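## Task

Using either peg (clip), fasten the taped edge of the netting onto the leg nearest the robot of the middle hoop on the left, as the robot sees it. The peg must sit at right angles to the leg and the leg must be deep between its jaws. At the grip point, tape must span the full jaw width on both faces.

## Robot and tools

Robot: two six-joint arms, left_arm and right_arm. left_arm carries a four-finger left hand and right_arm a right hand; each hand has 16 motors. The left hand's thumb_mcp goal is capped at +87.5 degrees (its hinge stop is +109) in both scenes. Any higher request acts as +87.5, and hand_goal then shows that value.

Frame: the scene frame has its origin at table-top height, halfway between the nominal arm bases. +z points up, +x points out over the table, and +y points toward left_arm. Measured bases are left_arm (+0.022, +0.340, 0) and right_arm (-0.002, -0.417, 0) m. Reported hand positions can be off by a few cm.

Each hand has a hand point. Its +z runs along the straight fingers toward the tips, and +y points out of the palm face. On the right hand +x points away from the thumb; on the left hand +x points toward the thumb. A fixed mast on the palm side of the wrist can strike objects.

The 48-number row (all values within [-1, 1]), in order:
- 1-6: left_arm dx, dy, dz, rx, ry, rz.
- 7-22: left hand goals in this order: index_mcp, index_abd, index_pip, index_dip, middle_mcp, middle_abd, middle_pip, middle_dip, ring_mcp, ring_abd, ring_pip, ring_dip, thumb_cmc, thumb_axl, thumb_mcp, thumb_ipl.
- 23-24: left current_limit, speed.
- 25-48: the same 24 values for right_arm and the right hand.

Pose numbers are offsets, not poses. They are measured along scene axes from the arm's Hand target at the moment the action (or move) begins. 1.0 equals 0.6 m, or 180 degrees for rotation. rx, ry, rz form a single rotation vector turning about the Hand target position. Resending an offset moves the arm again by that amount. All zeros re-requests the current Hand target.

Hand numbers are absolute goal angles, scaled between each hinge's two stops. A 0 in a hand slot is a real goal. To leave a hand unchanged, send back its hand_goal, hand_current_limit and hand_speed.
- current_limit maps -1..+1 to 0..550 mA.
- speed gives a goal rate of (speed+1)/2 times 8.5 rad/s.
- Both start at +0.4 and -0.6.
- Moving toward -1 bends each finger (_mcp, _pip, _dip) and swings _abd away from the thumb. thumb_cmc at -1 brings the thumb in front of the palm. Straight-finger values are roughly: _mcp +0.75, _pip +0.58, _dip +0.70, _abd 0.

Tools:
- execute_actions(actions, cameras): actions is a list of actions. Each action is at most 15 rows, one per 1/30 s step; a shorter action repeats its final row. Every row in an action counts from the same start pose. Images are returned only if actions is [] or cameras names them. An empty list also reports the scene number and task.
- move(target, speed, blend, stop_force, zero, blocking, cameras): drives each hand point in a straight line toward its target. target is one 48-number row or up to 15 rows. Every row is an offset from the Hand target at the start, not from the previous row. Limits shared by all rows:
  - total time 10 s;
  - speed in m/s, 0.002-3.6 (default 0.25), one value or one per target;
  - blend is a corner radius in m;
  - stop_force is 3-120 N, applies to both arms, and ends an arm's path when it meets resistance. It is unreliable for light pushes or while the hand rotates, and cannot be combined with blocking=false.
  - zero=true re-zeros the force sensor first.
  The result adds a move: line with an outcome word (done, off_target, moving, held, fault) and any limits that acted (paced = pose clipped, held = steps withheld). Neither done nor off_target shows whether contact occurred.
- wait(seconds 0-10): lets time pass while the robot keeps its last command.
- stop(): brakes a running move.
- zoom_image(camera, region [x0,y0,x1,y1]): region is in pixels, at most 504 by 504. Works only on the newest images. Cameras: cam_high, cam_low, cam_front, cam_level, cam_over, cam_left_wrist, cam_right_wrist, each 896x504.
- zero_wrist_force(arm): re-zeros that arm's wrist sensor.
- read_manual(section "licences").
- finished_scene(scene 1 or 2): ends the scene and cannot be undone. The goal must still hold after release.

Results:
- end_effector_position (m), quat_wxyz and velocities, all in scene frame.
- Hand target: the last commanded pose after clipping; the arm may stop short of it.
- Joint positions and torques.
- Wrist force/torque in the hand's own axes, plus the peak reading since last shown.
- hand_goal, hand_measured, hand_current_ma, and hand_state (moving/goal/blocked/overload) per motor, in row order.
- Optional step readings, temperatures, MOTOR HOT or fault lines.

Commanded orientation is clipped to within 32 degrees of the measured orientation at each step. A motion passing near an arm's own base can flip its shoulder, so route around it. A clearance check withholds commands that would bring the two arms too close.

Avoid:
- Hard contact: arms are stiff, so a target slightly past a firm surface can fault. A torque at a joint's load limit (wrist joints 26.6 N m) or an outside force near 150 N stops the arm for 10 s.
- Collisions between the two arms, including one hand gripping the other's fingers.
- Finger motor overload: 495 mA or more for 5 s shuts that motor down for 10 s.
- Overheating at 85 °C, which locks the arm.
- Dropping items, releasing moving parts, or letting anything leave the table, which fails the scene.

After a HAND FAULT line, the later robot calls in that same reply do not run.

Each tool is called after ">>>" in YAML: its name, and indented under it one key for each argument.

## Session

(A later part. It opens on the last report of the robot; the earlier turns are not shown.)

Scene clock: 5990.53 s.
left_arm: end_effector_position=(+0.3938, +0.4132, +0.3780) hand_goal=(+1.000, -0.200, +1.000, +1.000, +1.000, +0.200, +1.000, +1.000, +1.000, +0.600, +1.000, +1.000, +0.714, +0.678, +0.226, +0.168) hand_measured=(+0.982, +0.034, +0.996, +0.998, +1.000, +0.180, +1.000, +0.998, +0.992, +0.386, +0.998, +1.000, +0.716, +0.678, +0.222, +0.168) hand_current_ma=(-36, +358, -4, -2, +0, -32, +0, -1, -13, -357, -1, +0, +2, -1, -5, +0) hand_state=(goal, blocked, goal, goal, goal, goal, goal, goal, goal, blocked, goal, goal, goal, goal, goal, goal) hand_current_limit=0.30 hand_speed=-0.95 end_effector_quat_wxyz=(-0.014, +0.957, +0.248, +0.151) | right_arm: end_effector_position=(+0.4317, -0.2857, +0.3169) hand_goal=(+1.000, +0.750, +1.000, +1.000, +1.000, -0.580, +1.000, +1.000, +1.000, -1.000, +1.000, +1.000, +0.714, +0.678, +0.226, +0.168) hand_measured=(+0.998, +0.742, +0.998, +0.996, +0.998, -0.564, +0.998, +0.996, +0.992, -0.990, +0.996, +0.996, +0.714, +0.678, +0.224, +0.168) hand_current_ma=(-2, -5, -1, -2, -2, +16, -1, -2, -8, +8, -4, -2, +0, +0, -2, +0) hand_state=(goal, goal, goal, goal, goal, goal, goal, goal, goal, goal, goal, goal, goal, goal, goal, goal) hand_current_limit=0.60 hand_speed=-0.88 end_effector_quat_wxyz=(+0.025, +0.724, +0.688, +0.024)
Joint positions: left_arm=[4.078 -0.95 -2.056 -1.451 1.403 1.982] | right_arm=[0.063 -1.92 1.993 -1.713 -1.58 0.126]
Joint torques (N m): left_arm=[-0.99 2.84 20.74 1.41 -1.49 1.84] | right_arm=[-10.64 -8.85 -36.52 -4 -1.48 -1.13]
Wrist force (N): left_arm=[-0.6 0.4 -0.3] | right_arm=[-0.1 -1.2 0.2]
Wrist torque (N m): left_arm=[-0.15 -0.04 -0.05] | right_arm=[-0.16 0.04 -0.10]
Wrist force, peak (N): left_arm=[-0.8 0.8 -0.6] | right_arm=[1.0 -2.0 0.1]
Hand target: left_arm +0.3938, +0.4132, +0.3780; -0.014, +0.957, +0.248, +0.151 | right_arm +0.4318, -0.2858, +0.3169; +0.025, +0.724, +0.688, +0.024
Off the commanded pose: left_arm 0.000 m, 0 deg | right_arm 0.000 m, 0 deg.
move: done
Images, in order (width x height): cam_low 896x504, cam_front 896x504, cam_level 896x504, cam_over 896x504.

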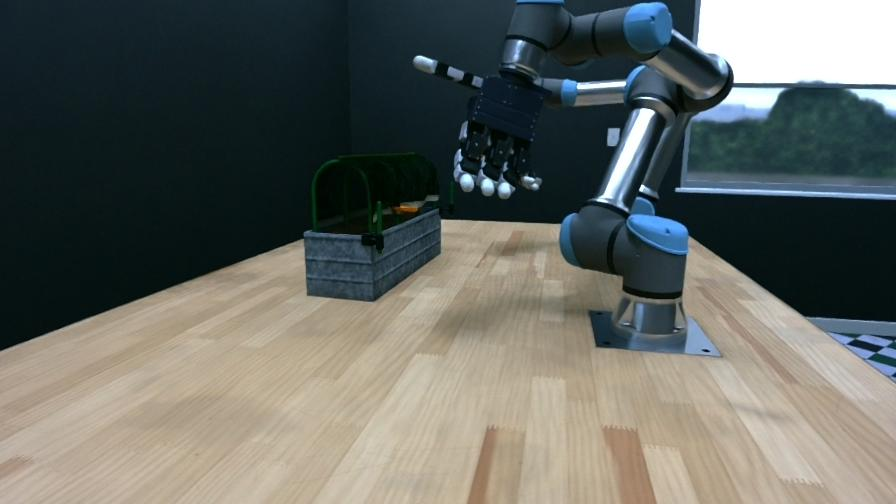

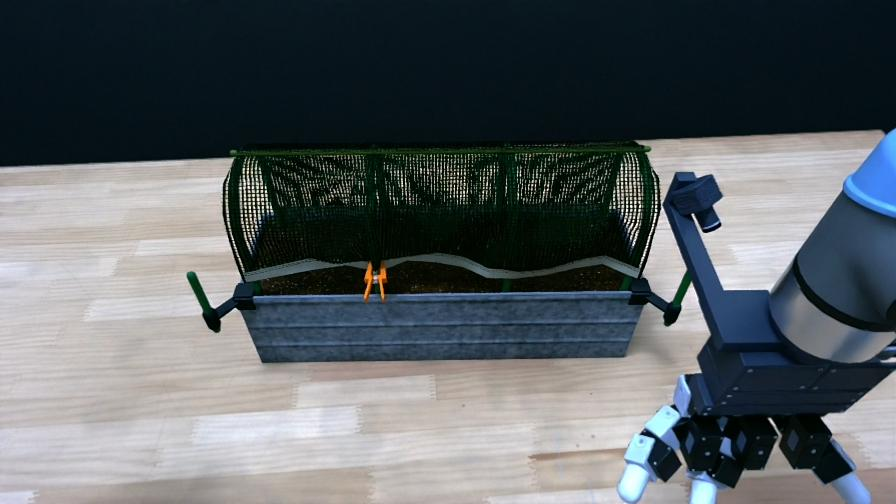

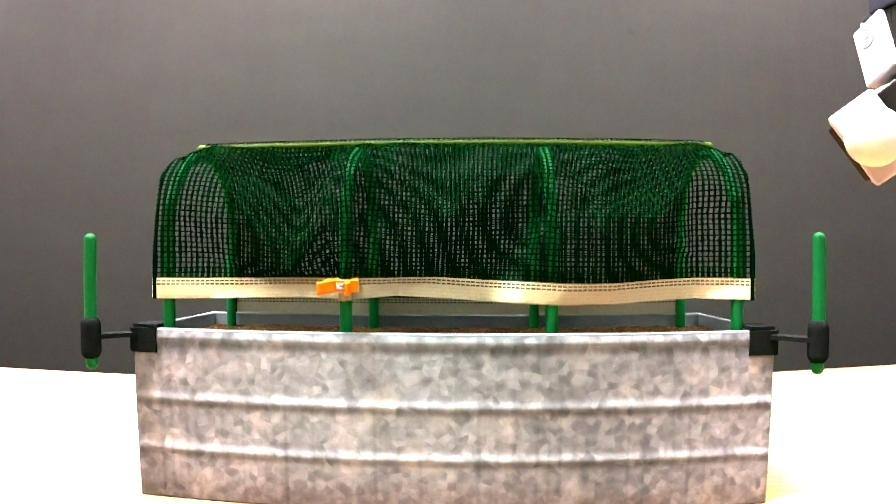

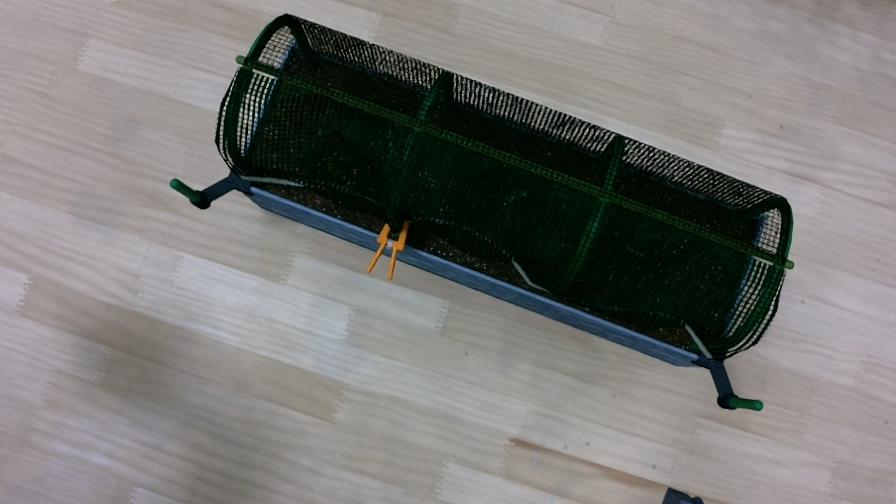

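>>> move:
  target:
    - [0,0,0,0,0,0,1,-0.2,1,1,1,0.2,1,1,1,0.6,1,1,0.714,0.678,0.226,0.168,0.3,-0.95,0.1137,0.6203,-0.0365,-0.0008,-0.01665,0,1,0.75,1,1,1,-0.58,1,1,1,-1,1,1,0.714,0.678,0.226,0.168,0.6,-0.88]
    - [0,0,0,0,0,0,1,-0.2,1,1,1,0.2,1,1,1,0.6,1,1,0.714,0.678,0.226,0.168,0.3,-0.95,0.2402,0.62,-0.1,-0.0008,-0.01665,0,1,0.75,1,1,1,-0.58,1,1,1,-1,1,1,0.714,0.678,0.226,0.168,0.6,-0.88]
  speed: [0.18, 0.1]
  blend: [0.03, 0]

>>> move:
  target: [0,0,0,0,0,0,1,-0.2,1,1,1,0.2,1,1,1,0.6,1,1,0.714,0.678,0.226,0.168,0.3,-0.95,0.1915,-0.0093,0,0,0,0,1,0.75,1,1,1,-0.58,1,1,1,-1,1,1,0.714,0.678,0.226,0.168,0.6,-0.88]
  speed: 0.05
  stop_force: 5

>>> move:
  target: [0,0,0,0,0,0,1,-0.2,1,1,1,0.2,1,1,1,0.6,1,1,0.714,0.678,0.226,0.168,0.3,-0.95,0,0,0,0,0,0,1,0.22,1,1,1,-0.22,1,1,1,-1,1,1,0.714,0.678,0.226,0.168,-0.2,-0.88]

>>> move:
  target: [0,0,0,0,0,0,1,-0.2,1,1,1,0.2,1,1,1,0.6,1,1,0.714,0.678,0.226,0.168,0.3,-0.95,0,0,0,0,0,0,1,0.11,1,1,1,-0.11,1,1,1,-1,1,1,0.714,0.678,0.226,0.168,-0.2,-0.9]
  cameras: ["cam_level"]

>>> zoom_image:
  camera: "cam_level"
  region: [260, 220, 420, 340]

Scene clock: 6058.33 s.
left_arm: end_effector_position=(+0.3938, +0.4132, +0.3780) hand_goal=(+1.000, -0.200, +1.000, +1.000, +1.000, +0.200, +1.000, +1.000, +1.000, +0.600, +1.000, +1.000, +0.714, +0.678, +0.226, +0.168) hand_measured=(+0.982, +0.034, +0.996, +0.998, +1.000, +0.180, +1.000, +0.998, +0.992, +0.386, +0.998, +1.000, +0.716, +0.678, +0.222, +0.168) hand_current_ma=(-36, +358, -4, -2, +0, -32, +0, -1, -13, -357, -1, +0, +2, -1, -5, +0) hand_state=(goal, blocked, goal, goal, goal, goal, goal, goal, goal, blocked, goal, goal, goal, goal, goal, goal) hand_current_limit=0.30 hand_speed=-0.95 end_effector_quat_wxyz=(-0.014, +0.957, +0.248, +0.151) | right_arm: end_effector_position=(+0.5760, +0.0862, +0.2570) hand_goal=(+1.000, +0.750, +1.000, +1.000, +1.000, -0.580, +1.000, +1.000, +1.000, -1.000, +1.000, +1.000, +0.714, +0.678, +0.226, +0.168) hand_measured=(+0.998, +0.742, +0.998, +0.996, +0.996, -0.564, +0.998, +0.996, +0.992, -0.990, +0.996, +0.996, +0.714, +0.678, +0.224, +0.168) hand_current_ma=(-2, -5, -1, -2, -2, +16, -1, -2, -8, +8, -4, -2, +0, +0, -2, +0) hand_state=(goal, goal, goal, goal, goal, goal, goal, goal, goal, goal, goal, goal, goal, goal, goal, goal) hand_current_limit=0.60 hand_speed=-0.88 end_effector_quat_wxyz=(+0.044, +0.724, +0.688, +0.042)
Joint positions: left_arm=[4.078 -0.95 -2.056 -1.451 1.403 1.982] | right_arm=[0.648 -1.057 1.229 -1.836 -1.651 0.708]
Joint torques (N m): left_arm=[-1.25 2.42 21.16 1.37 -1.49 1.88] | right_arm=[9.92 -55.24 -13.63 -0.92 0.95 1.66]
Wrist force (N): left_arm=[-0.5 0.5 -0.2] | right_arm=[0.0 -1.3 -0.5]
Wrist torque (N m): left_arm=[-0.13 -0.04 -0.06] | right_arm=[-0.08 0.03 0.06]
Wrist force, peak (N): left_arm=[-0.9 0.7 -0.4] | right_arm=[-1.9 -1.5 -0.3]
Hand target: left_arm +0.3938, +0.4132, +0.3780; -0.014, +0.957, +0.248, +0.151 | right_arm +0.5759, +0.0862, +0.2569; +0.044, +0.724, +0.688, +0.042
Off the commanded pose: left_arm 0.000 m, 0 deg | right_arm 0.000 m, 0 deg.
move: done

Scene clock: 6061.70 s.
left_arm: end_effector_position=(+0.3938, +0.4132, +0.3780) hand_goal=(+1.000, -0.200, +1.000, +1.000, +1.000, +0.200, +1.000, +1.000, +1.000, +0.600, +1.000, +1.000, +0.714, +0.678, +0.226, +0.168) hand_measured=(+0.982, +0.034, +0.996, +0.998, +1.000, +0.180, +1.000, +0.998, +0.992, +0.386, +0.998, +1.000, +0.716, +0.678, +0.222, +0.168) hand_current_ma=(-36, +358, -4, -2, +0, -32, +0, -1, -13, -357, -1, +0, +2, -1, -5, +0) hand_state=(goal, blocked, goal, goal, goal, goal, goal, goal, goal, blocked, goal, goal, goal, goal, goal, goal) hand_current_limit=0.30 hand_speed=-0.95 end_effector_quat_wxyz=(-0.014, +0.957, +0.248, +0.151) | right_arm: end_effector_position=(+0.6908, +0.0806, +0.2569) hand_goal=(+1.000, +0.750, +1.000, +1.000, +1.000, -0.580, +1.000, +1.000, +1.000, -1.000, +1.000, +1.000, +0.714, +0.678, +0.226, +0.168) hand_measured=(+0.998, +0.742, +0.998, +0.996, +0.996, -0.564, +0.998, +0.996, +0.992, -0.990, +0.996, +0.996, +0.714, +0.678, +0.224, +0.168) hand_current_ma=(-2, -5, -1, -2, -2, +16, -1, -2, -8, +8, -4, -2, +0, +0, -2, +0) hand_state=(goal, goal, goal, goal, goal, goal, goal, goal, goal, goal, goal, goal, goal, goal, goal, goal) hand_current_limit=0.60 hand_speed=-0.88 end_effector_quat_wxyz=(+0.044, +0.724, +0.688, +0.042)
Joint positions: left_arm=[4.078 -0.95 -2.056 -1.451 1.403 1.982] | right_arm=[0.552 -0.846 0.888 -1.712 -1.641 0.612]
Joint torques (N m): left_arm=[-1.75 1.89 20.84 1.4 -1.63 1.8] | right_arm=[10.65 -63.61 -14.72 -4.13 -1.23 1.09]
Wrist force (N): left_arm=[-0.7 0.6 -0.4] | right_arm=[0.1 -1.3 -0.2]
Wrist torque (N m): left_arm=[-0.11 -0.03 -0.07] | right_arm=[-0.13 0.00 0.11]
Wrist force, peak (N): left_arm=[-0.8 0.6 -0.6] | right_arm=[0.2 -2.1 -0.2]
Hand target: left_arm +0.3938, +0.4132, +0.3780; -0.014, +0.957, +0.248, +0.151 | right_arm +0.6908, +0.0806, +0.2569; +0.044, +0.724, +0.688, +0.042
Off the commanded pose: left_arm 0.000 m, 0 deg | right_arm 0.000 m, 0 deg.
move: done

Scene clock: 6063.03 s.
left_arm: end_effector_position=(+0.3938, +0.4132, +0.3780) hand_goal=(+1.000, -0.200, +1.000, +1.000, +1.000, +0.200, +1.000, +1.000, +1.000, +0.600, +1.000, +1.000, +0.714, +0.678, +0.226, +0.168) hand_measured=(+0.982, +0.034, +0.996, +0.998, +1.000, +0.180, +1.000, +0.998, +0.992, +0.386, +0.998, +1.000, +0.716, +0.678, +0.222, +0.168) hand_current_ma=(-36, +358, -4, -2, +0, -32, +0, -1, -13, -357, -1, +0, +2, -1, -5, +0) hand_state=(goal, blocked, goal, goal, goal, goal, goal, goal, goal, blocked, goal, goal, goal, goal, goal, goal) hand_current_limit=0.30 hand_speed=-0.95 end_effector_quat_wxyz=(-0.014, +0.957, +0.248, +0.151) | right_arm: end_effector_position=(+0.6908, +0.0806, +0.2569) hand_goal=(+1.000, +0.220, +1.000, +1.000, +1.000, -0.220, +1.000, +1.000, +1.000, -1.000, +1.000, +1.000, +0.714, +0.678, +0.226, +0.168) hand_measured=(+0.998, +0.244, +0.998, +0.996, +0.996, -0.228, +0.998, +0.996, +0.992, -0.990, +0.996, +0.996, +0.714, +0.678, +0.224, +0.168) hand_current_ma=(-2, +29, -1, -2, -3, -7, -1, -2, -8, +8, -4, -2, +0, +0, -2, +0) hand_state=(goal, blocked, goal, goal, goal, goal, goal, goal, goal, goal, goal, goal, goal, goal, goal, goal) hand_current_limit=-0.20 hand_speed=-0.88 end_effector_quat_wxyz=(+0.044, +0.724, +0.688, +0.042)
Joint positions: left_arm=[4.078 -0.95 -2.056 -1.451 1.403 1.982] | right_arm=[0.552 -0.846 0.888 -1.712 -1.641 0.612]
Joint torques (N m): left_arm=[-1.87 1.98 21.39 1.49 -1.56 1.79] | right_arm=[8.69 -64.97 -14.38 -3.86 -1.26 1.49]
Wrist force (N): left_arm=[-0.6 0.6 -0.4] | right_arm=[0.0 -1.2 0.4]
Wrist torque (N m): left_arm=[-0.11 -0.03 -0.06] | right_arm=[-0.15 0.02 0.12]
Wrist force, peak (N): left_arm=[-0.8 0.6 -0.8] | right_arm=[0.5 -2.0 0.1]
Hand target: left_arm +0.3938, +0.4132, +0.3780; -0.014, +0.957, +0.248, +0.151 | right_arm +0.6908, +0.0806, +0.2569; +0.044, +0.724, +0.688, +0.042
Off the commanded pose: left_arm 0.000 m, 0 deg | right_arm 0.000 m, 0 deg.
move: done

Scene clock: 6063.53 s.
left_arm: end_effector_position=(+0.3938, +0.4132, +0.3780) hand_goal=(+1.000, -0.200, +1.000, +1.000, +1.000, +0.200, +1.000, +1.000, +1.000, +0.600, +1.000, +1.000, +0.714, +0.678, +0.226, +0.168) hand_measured=(+0.982, +0.034, +0.996, +0.998, +1.000, +0.180, +1.000, +0.998, +0.992, +0.386, +0.998, +1.000, +0.716, +0.678, +0.222, +0.168) hand_current_ma=(-36, +358, -4, -2, +0, -32, +0, -1, -13, -357, -1, +0, +2, -1, -5, +0) hand_state=(goal, blocked, goal, goal, goal, goal, goal, goal, goal, blocked, goal, goal, goal, goal, goal, goal) hand_current_limit=0.30 hand_speed=-0.95 end_effector_quat_wxyz=(-0.014, +0.957, +0.248, +0.151) | right_arm: end_effector_position=(+0.6908, +0.0806, +0.2569) hand_goal=(+1.000, +0.110, +1.000, +1.000, +1.000, -0.110, +1.000, +1.000, +1.000, -1.000, +1.000, +1.000, +0.714, +0.678, +0.226, +0.168) hand_measured=(+1.000, +0.196, +0.998, +0.996, +0.998, -0.194, +0.998, +0.996, +0.992, -0.990, +0.996, +0.996, +0.714, +0.678, +0.224, +0.168) hand_current_ma=(+0, +187, -1, -2, -1, -184, -1, -2, -8, +8, -4, -2, +0, +0, -2, +0) hand_state=(goal, blocked, goal, goal, goal, blocked, goal, goal, goal, goal, goal, goal, goal, goal, goal, goal) hand_current_limit=-0.20 hand_speed=-0.90 end_effector_quat_wxyz=(+0.044, +0.724, +0.688, +0.042)
Joint positions: left_arm=[4.078 -0.95 -2.056 -1.451 1.403 1.982] | right_arm=[0.552 -0.846 0.888 -1.712 -1.641 0.612]
Joint torques (N m): left_arm=[-2.14 1.99 21.3 1.54 -1.55 1.83] | right_arm=[8.52 -63.62 -15.73 -3.8 -1.02 1.38]
Wrist force (N): left_arm=[-0.8 0.5 -0.2] | right_arm=[-0.3 -3.9 0.1]
Wrist torque (N m): left_arm=[-0.14 -0.01 -0.07] | right_arm=[-0.15 0.04 0.07]
Wrist force, peak (N): left_arm=[-0.9 0.5 -0.6] | right_arm=[-0.6 -4.0 -0.1]
Hand target: left_arm +0.3938, +0.4132, +0.3780; -0.014, +0.957, +0.248, +0.151 | right_arm +0.6908, +0.0806, +0.2569; +0.044, +0.724, +0.688, +0.042
Off the commanded pose: left_arm 0.000 m, 0 deg | right_arm 0.000 m, 0 deg.
move: done
Images, in order (width x height): cam_level 896x504.

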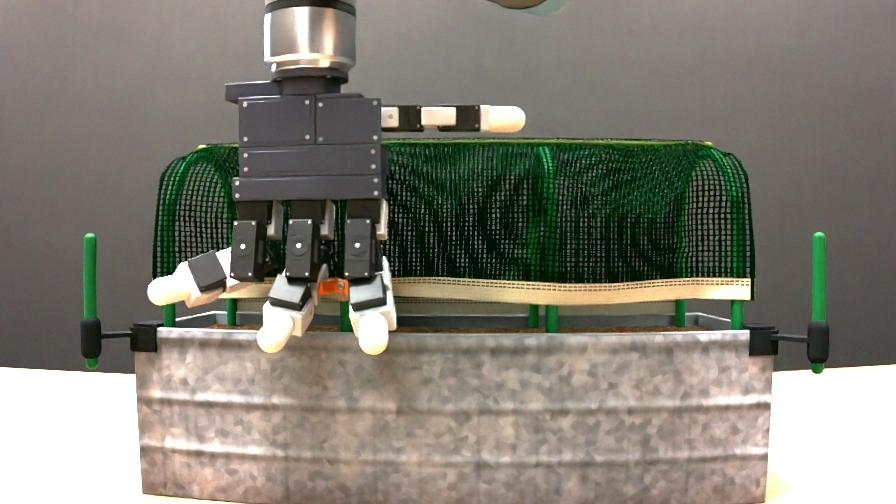

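Scaled by 3.150.

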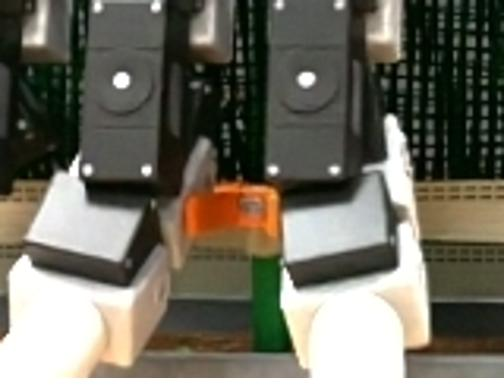

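>>> move:
  target: [0,0,0,0,0,0,1,-0.2,1,1,1,0.2,1,1,1,0.6,1,1,0.714,0.678,0.226,0.168,0.3,-0.95,0,0,0,0,0,0,1,-0.2,1,1,1,0.2,1,1,1,-1,1,1,0.714,0.678,0.226,0.168,0.4,-0.93]

>>> move:
  target: [0,0,0,0,0,0,1,-0.2,1,1,1,0.2,1,1,1,0.6,1,1,0.714,0.678,0.226,0.168,0.3,-0.95,0,0,0,0,0,0,1,-0.2,1,1,1,0.2,1,1,1,-1,1,1,0.714,0.678,0.226,0.168,0.76,-0.93]

>>> move:
  target:
    - [0,0,0,0,0,0,1,-0.2,1,1,1,0.2,1,1,1,0.6,1,1,0.714,0.678,0.226,0.168,0.3,-0.95,-0.01,0.0005,0,0,0,0,1,-0.2,1,1,1,0.2,1,1,1,-1,1,1,0.714,0.678,0.226,0.168,0.76,-0.93]
    - [0,0,0,0,0,0,1,-0.2,1,1,1,0.2,1,1,1,0.6,1,1,0.714,0.678,0.226,0.168,0.3,-0.95,-0.01,0.0005,-0.0047,0,0,0,1,-0.2,1,1,1,0.2,1,1,1,-1,1,1,0.714,0.678,0.226,0.168,0.76,-0.93]
  speed: 0.03
  cameras: ["cam_level"]

>>> zoom_image:
  camera: "cam_level"
  region: [310, 260, 355, 310]

>>> zoom_image:
  camera: "cam_level"
  region: [376, 255, 466, 315]

Scene clock: 6084.23 s.
left_arm: end_effector_position=(+0.3938, +0.4132, +0.3780) hand_goal=(+1.000, -0.200, +1.000, +1.000, +1.000, +0.200, +1.000, +1.000, +1.000, +0.600, +1.000, +1.000, +0.714, +0.678, +0.226, +0.168) hand_measured=(+0.982, +0.034, +0.996, +0.998, +1.000, +0.180, +1.000, +0.998, +0.992, +0.386, +0.998, +1.000, +0.716, +0.678, +0.222, +0.168) hand_current_ma=(-36, +358, -4, -2, +0, -32, +0, -1, -13, -357, -1, +0, +2, -1, -5, +0) hand_state=(goal, blocked, goal, goal, goal, goal, goal, goal, goal, blocked, goal, goal, goal, goal, goal, goal) hand_current_limit=0.30 hand_speed=-0.95 end_effector_quat_wxyz=(-0.014, +0.957, +0.248, +0.151) | right_arm: end_effector_position=(+0.6908, +0.0806, +0.2569) hand_goal=(+1.000, -0.200, +1.000, +1.000, +1.000, +0.200, +1.000, +1.000, +1.000, -1.000, +1.000, +1.000, +0.714, +0.678, +0.226, +0.168) hand_measured=(+1.000, +0.094, +0.998, +0.996, +0.996, -0.066, +0.998, +0.996, +0.992, -0.990, +0.996, +0.996, +0.714, +0.678, +0.224, +0.168) hand_current_ma=(+0, +384, -1, -2, -3, -385, -1, -2, -8, +8, -4, -2, +0, +0, -2, +0) hand_state=(goal, blocked, goal, goal, goal, blocked, goal, goal, goal, goal, goal, goal, goal, goal, goal, goal) hand_current_limit=0.40 hand_speed=-0.93 end_effector_quat_wxyz=(+0.044, +0.724, +0.688, +0.042)
Joint positions: left_arm=[4.078 -0.95 -2.056 -1.451 1.403 1.982] | right_arm=[0.552 -0.846 0.888 -1.712 -1.641 0.612]
Joint torques (N m): left_arm=[-1.95 1.55 20.87 1.54 -1.49 1.87] | right_arm=[5.36 -65.27 -24.54 -2.95 -1.23 1.16]
Wrist force (N): left_arm=[-0.6 0.6 -0.4] | right_arm=[0.8 -4.0 0.5]
Wrist torque (N m): left_arm=[-0.11 -0.04 -0.06] | right_arm=[-0.19 0.04 0.13]
Wrist force, peak (N): left_arm=[-0.9 0.6 -0.4] | right_arm=[-0.2 -4.6 0.1]
Hand target: left_arm +0.3938, +0.4132, +0.3780; -0.014, +0.957, +0.248, +0.151 | right_arm +0.6908, +0.0806, +0.2569; +0.044, +0.724, +0.688, +0.042
Off the commanded pose: left_arm 0.000 m, 0 deg | right_arm 0.000 m, 0 deg.
move: done

Scene clock: 6084.73 s.
left_arm: end_effector_position=(+0.3938, +0.4132, +0.3780) hand_goal=(+1.000, -0.200, +1.000, +1.000, +1.000, +0.200, +1.000, +1.000, +1.000, +0.600, +1.000, +1.000, +0.714, +0.678, +0.226, +0.168) hand_measured=(+0.982, +0.034, +0.996, +0.998, +1.000, +0.180, +1.000, +0.998, +0.992, +0.386, +0.998, +1.000, +0.716, +0.678, +0.222, +0.168) hand_current_ma=(-36, +358, -4, -2, +0, -32, +0, -1, -13, -357, -1, +0, +2, -1, -5, +0) hand_state=(goal, blocked, goal, goal, goal, goal, goal, goal, goal, blocked, goal, goal, goal, goal, goal, goal) hand_current_limit=0.30 hand_speed=-0.95 end_effector_quat_wxyz=(-0.014, +0.957, +0.248, +0.151) | right_arm: end_effector_position=(+0.6908, +0.0806, +0.2569) hand_goal=(+1.000, -0.200, +1.000, +1.000, +1.000, +0.200, +1.000, +1.000, +1.000, -1.000, +1.000, +1.000, +0.714, +0.678, +0.226, +0.168) hand_measured=(+1.000, +0.048, +0.998, +0.996, +0.992, -0.038, +0.998, +0.996, +0.992, -0.990, +0.996, +0.996, +0.714, +0.678, +0.224, +0.168) hand_current_ma=(+0, +484, -1, -2, -8, -484, -1, -2, -8, +8, -4, -2, +0, +0, -2, +0) hand_state=(goal, blocked, goal, goal, goal, blocked, goal, goal, goal, goal, goal, goal, goal, goal, goal, goal) hand_current_limit=0.76 hand_speed=-0.93 end_effector_quat_wxyz=(+0.044, +0.724, +0.688, +0.042)
Joint positions: left_arm=[4.078 -0.95 -2.056 -1.451 1.403 1.982] | right_arm=[0.552 -0.846 0.888 -1.712 -1.641 0.612]
Joint torques (N m): left_arm=[-2.04 1.84 21.63 1.44 -1.63 1.74] | right_arm=[4.28 -63.14 -23.25 -2.77 -1.29 0.98]
Wrist force (N): left_arm=[-0.6 0.5 -0.5] | right_arm=[0.4 -3.2 0.2]
Wrist torque (N m): left_arm=[-0.12 -0.03 -0.06] | right_arm=[-0.13 0.06 0.11]
Wrist force, peak (N): left_arm=[-0.8 0.7 -0.4] | right_arm=[0.7 -3.7 0.7]
Hand target: left_arm +0.3938, +0.4132, +0.3780; -0.014, +0.957, +0.248, +0.151 | right_arm +0.6908, +0.0806, +0.2569; +0.044, +0.724, +0.688, +0.042
Off the commanded pose: left_arm 0.000 m, 0 deg | right_arm 0.000 m, 0 deg.
move: done

Scene clock: 6085.70 s.
left_arm: end_effector_position=(+0.3938, +0.4132, +0.3780) hand_goal=(+1.000, -0.200, +1.000, +1.000, +1.000, +0.200, +1.000, +1.000, +1.000, +0.600, +1.000, +1.000, +0.714, +0.678, +0.226, +0.168) hand_measured=(+0.982, +0.034, +0.996, +0.998, +1.000, +0.180, +1.000, +0.998, +0.992, +0.386, +0.998, +1.000, +0.716, +0.678, +0.222, +0.168) hand_current_ma=(-36, +358, -4, -2, +0, -32, +0, -1, -13, -357, -1, +0, +2, -1, -5, +0) hand_state=(goal, blocked, goal, goal, goal, goal, goal, goal, goal, blocked, goal, goal, goal, goal, goal, goal) hand_current_limit=0.30 hand_speed=-0.95 end_effector_quat_wxyz=(-0.014, +0.957, +0.248, +0.151) | right_arm: end_effector_position=(+0.6847, +0.0810, +0.2540) hand_goal=(+1.000, -0.200, +1.000, +1.000, +1.000, +0.200, +1.000, +1.000, +1.000, -1.000, +1.000, +1.000, +0.714, +0.678, +0.226, +0.168) hand_measured=(+1.000, +0.046, +0.998, +0.996, +0.990, -0.038, +0.998, +0.996, +0.992, -0.990, +0.996, +0.996, +0.714, +0.678, +0.224, +0.168) hand_current_ma=(+0, +484, -1, -2, -10, -484, -1, -2, -8, +8, -4, -2, +0, +0, -2, +0) hand_state=(goal, blocked, goal, goal, goal, blocked, goal, goal, goal, goal, goal, goal, goal, goal, goal, goal) hand_current_limit=0.76 hand_speed=-0.93 end_effector_quat_wxyz=(+0.044, +0.724, +0.688, +0.042) end_effector_velocity=(+0.000, -0.002, -0.001) end_effector_angular_velocity=(-0.003, +0.004, -0.001)
Joint positions: left_arm=[4.078 -0.95 -2.056 -1.451 1.403 1.982] | right_arm=[0.557 -0.859 0.917 -1.728 -1.642 0.616]
Joint velocities: left_arm=[within noise] | right_arm=[-0.002 0 -0.001 0.006 0 -0.001]
Joint torques (N m): left_arm=[-1.98 1.78 21.1 1.42 -1.69 1.78] | right_arm=[-4.44 -47.36 -36.58 -0.79 -1.34 -0.85]
Wrist force (N): left_arm=[-0.7 0.6 -0.3] | right_arm=[0.1 -1.2 -0.3]
Wrist torque (N m): left_arm=[-0.11 -0.02 -0.07] | right_arm=[-0.11 0.00 -0.08]
Wrist force, peak (N): left_arm=[-0.7 0.7 -0.4] | right_arm=[0.6 -3.6 0.2]
Hand target: left_arm +0.3938, +0.4132, +0.3780; -0.014, +0.957, +0.248, +0.151 | right_arm +0.6848, +0.0809, +0.2541; +0.044, +0.724, +0.688, +0.042
Off the commanded pose: left_arm 0.000 m, 0 deg | right_arm 0.000 m, 0 deg.
move: done
Images, in order (width x height): cam_level 896x504.

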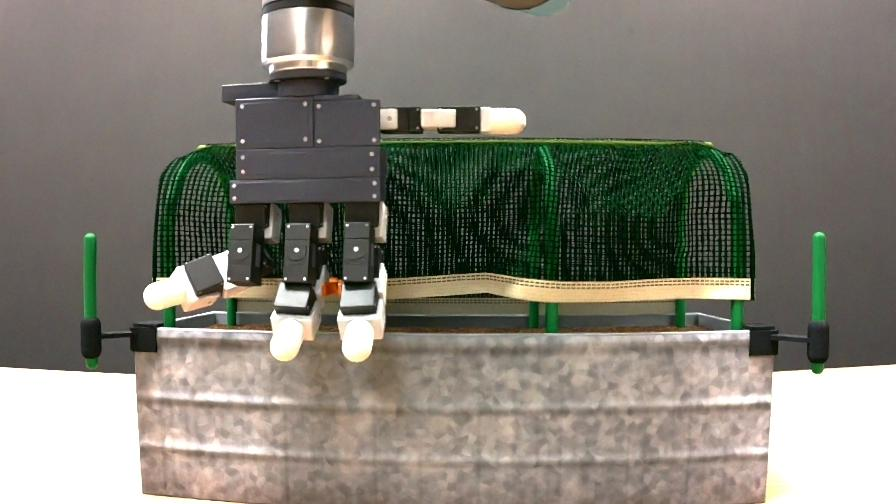

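Scaled by 10.080.

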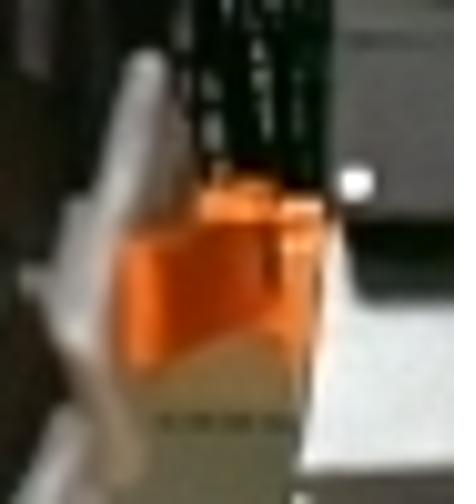

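Scaled by 5.600.

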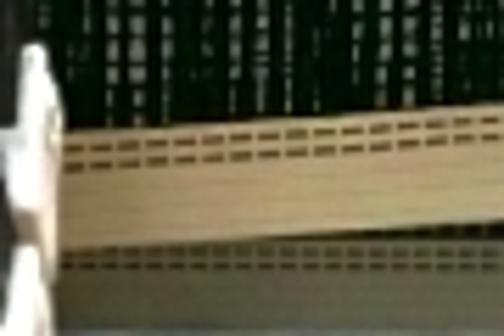

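>>> move:
  target: [0,0,0,0,0,0,1,-0.2,1,1,1,0.2,1,1,1,0.6,1,1,0.714,0.678,0.226,0.168,0.3,-0.95,0.0037,-0.0002,-0.0085,0.00054,0.0111,0,1,-0.2,1,1,1,0.2,1,1,1,-1,1,1,0.714,0.678,0.226,0.168,0.76,-0.93]
  speed: 0.03

>>> move:
  target: [0,0,0,0,0,0,1,-0.2,1,1,1,0.2,1,1,1,0.6,1,1,0.714,0.678,0.226,0.168,0.3,-0.95,0.016,-0.0007,0,0,0,0,1,-0.2,1,1,1,0.2,1,1,1,-1,1,1,0.714,0.678,0.226,0.168,0.76,-0.93]
  speed: 0.015
  stop_force: 4
  cameras: ["cam_level"]

>>> zoom_image:
  camera: "cam_level"
  region: [310, 260, 355, 310]

>>> zoom_image:
  camera: "cam_level"
  region: [376, 255, 466, 315]

Scene clock: 6129.93 s.
left_arm: end_effector_position=(+0.3938, +0.4132, +0.3780) hand_goal=(+1.000, -0.200, +1.000, +1.000, +1.000, +0.200, +1.000, +1.000, +1.000, +0.600, +1.000, +1.000, +0.714, +0.678, +0.226, +0.168) hand_measured=(+0.982, +0.034, +0.996, +0.998, +1.000, +0.180, +1.000, +0.998, +0.992, +0.386, +0.998, +1.000, +0.716, +0.678, +0.222, +0.168) hand_current_ma=(-36, +358, -4, -2, +0, -32, +0, -1, -13, -357, -1, +0, +2, -1, -5, +0) hand_state=(goal, blocked, goal, goal, goal, goal, goal, goal, goal, blocked, goal, goal, goal, goal, goal, goal) hand_current_limit=0.30 hand_speed=-0.95 end_effector_quat_wxyz=(-0.014, +0.957, +0.248, +0.151) | right_arm: end_effector_position=(+0.6871, +0.0808, +0.2490) hand_goal=(+1.000, -0.200, +1.000, +1.000, +1.000, +0.200, +1.000, +1.000, +1.000, -1.000, +1.000, +1.000, +0.714, +0.678, +0.226, +0.168) hand_measured=(+1.000, +0.046, +0.998, +0.996, +0.990, -0.038, +0.998, +0.996, +0.992, -0.990, +0.996, +0.996, +0.714, +0.678, +0.224, +0.168) hand_current_ma=(+0, +484, -1, -2, -10, -484, -1, -2, -8, +8, -4, -2, +0, +0, -2, +0) hand_state=(goal, blocked, goal, goal, goal, blocked, goal, goal, goal, goal, goal, goal, goal, goal, goal, goal) hand_current_limit=0.76 hand_speed=-0.93 end_effector_quat_wxyz=(+0.032, +0.724, +0.688, +0.030)
Joint positions: left_arm=[4.078 -0.95 -2.056 -1.451 1.403 1.982] | right_arm=[0.549 -0.838 0.877 -1.681 -1.621 0.61]
Joint torques (N m): left_arm=[-2.24 1.73 21.48 1.42 -1.59 1.76] | right_arm=[1.06 -63.4 -13.88 -3.83 -1.71 0.18]
Wrist force (N): left_arm=[-0.8 0.5 -0.4] | right_arm=[0.2 -1.4 0.1]
Wrist torque (N m): left_arm=[-0.12 -0.02 -0.07] | right_arm=[-0.17 0.00 0.11]
Wrist force, peak (N): left_arm=[-0.7 0.8 -0.6] | right_arm=[0.2 -1.9 0.1]
Hand target: left_arm +0.3938, +0.4132, +0.3780; -0.014, +0.957, +0.248, +0.151 | right_arm +0.6870, +0.0808, +0.2490; +0.032, +0.724, +0.688, +0.030
Off the commanded pose: left_arm 0.000 m, 0 deg | right_arm 0.000 m, 0 deg.
move: done

Scene clock: 6131.40 s.
left_arm: end_effector_position=(+0.3938, +0.4132, +0.3780) hand_goal=(+1.000, -0.200, +1.000, +1.000, +1.000, +0.200, +1.000, +1.000, +1.000, +0.600, +1.000, +1.000, +0.714, +0.678, +0.226, +0.168) hand_measured=(+0.982, +0.034, +0.996, +0.998, +1.000, +0.180, +1.000, +0.998, +0.992, +0.386, +0.998, +1.000, +0.716, +0.678, +0.222, +0.168) hand_current_ma=(-36, +358, -4, -2, +0, -32, +0, -1, -13, -357, -1, +0, +2, -1, -5, +0) hand_state=(goal, blocked, goal, goal, goal, goal, goal, goal, goal, blocked, goal, goal, goal, goal, goal, goal) hand_current_limit=0.30 hand_speed=-0.95 end_effector_quat_wxyz=(-0.014, +0.957, +0.248, +0.151) | right_arm: end_effector_position=(+0.6933, +0.0805, +0.2490) hand_goal=(+1.000, -0.200, +1.000, +1.000, +1.000, +0.200, +1.000, +1.000, +1.000, -1.000, +1.000, +1.000, +0.714, +0.678, +0.226, +0.168) hand_measured=(+1.000, +0.040, +0.998, +0.996, +0.992, -0.036, +0.998, +0.996, +0.992, -0.990, +0.996, +0.996, +0.714, +0.678, +0.224, +0.168) hand_current_ma=(+0, +484, -1, -2, -8, -484, -1, -2, -8, +8, -4, -2, +0, +0, -2, +0) hand_state=(goal, blocked, goal, goal, goal, blocked, goal, goal, goal, goal, goal, goal, goal, goal, goal, goal) hand_current_limit=0.76 hand_speed=-0.93 end_effector_quat_wxyz=(+0.032, +0.724, +0.688, +0.030)
Joint positions: left_arm=[4.078 -0.95 -2.056 -1.451 1.403 1.982] | right_arm=[0.544 -0.824 0.853 -1.671 -1.621 0.606]
Joint torques (N m): left_arm=[-2.09 1.99 21.37 1.43 -1.6 1.85] | right_arm=[9.17 -64.86 -21.88 -4.16 -2.24 1.33]
Wrist force (N): left_arm=[-0.7 0.6 -0.5] | right_arm=[0.7 -4.3 -0.7]
Wrist torque (N m): left_arm=[-0.11 -0.02 -0.08] | right_arm=[-0.05 0.06 0.13]
Wrist force, peak (N): left_arm=[-0.9 0.6 -0.5] | right_arm=[1.2 -6.1 -0.7]
Hand target: left_arm +0.3938, +0.4132, +0.3780; -0.014, +0.957, +0.248, +0.151 | right_arm +0.6933, +0.0805, +0.2490; +0.032, +0.724, +0.688, +0.030 (not the last commanded pose)
Off the commanded pose: left_arm 0.000 m, 0 deg | right_arm 0.003 m, 0 deg.
move: contact (right_arm)
Images, in order (width x height): cam_level 896x504.

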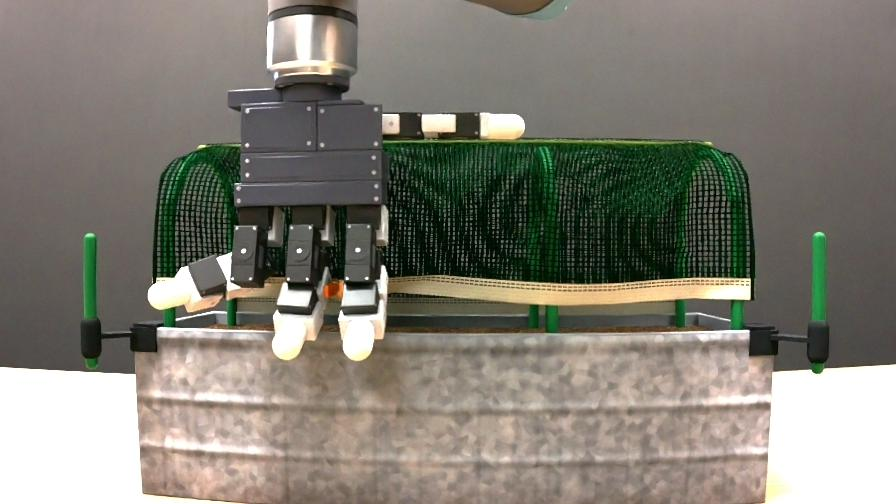

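Scaled by 10.080.

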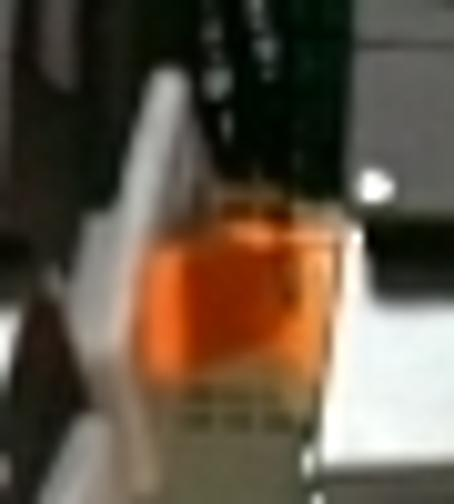

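Scaled by 5.600.

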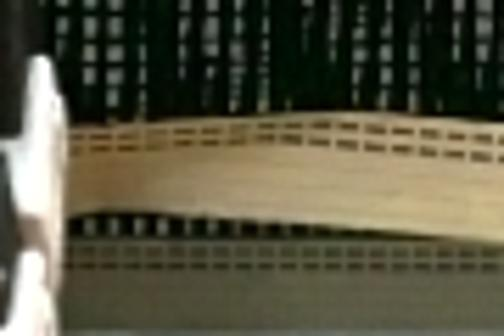

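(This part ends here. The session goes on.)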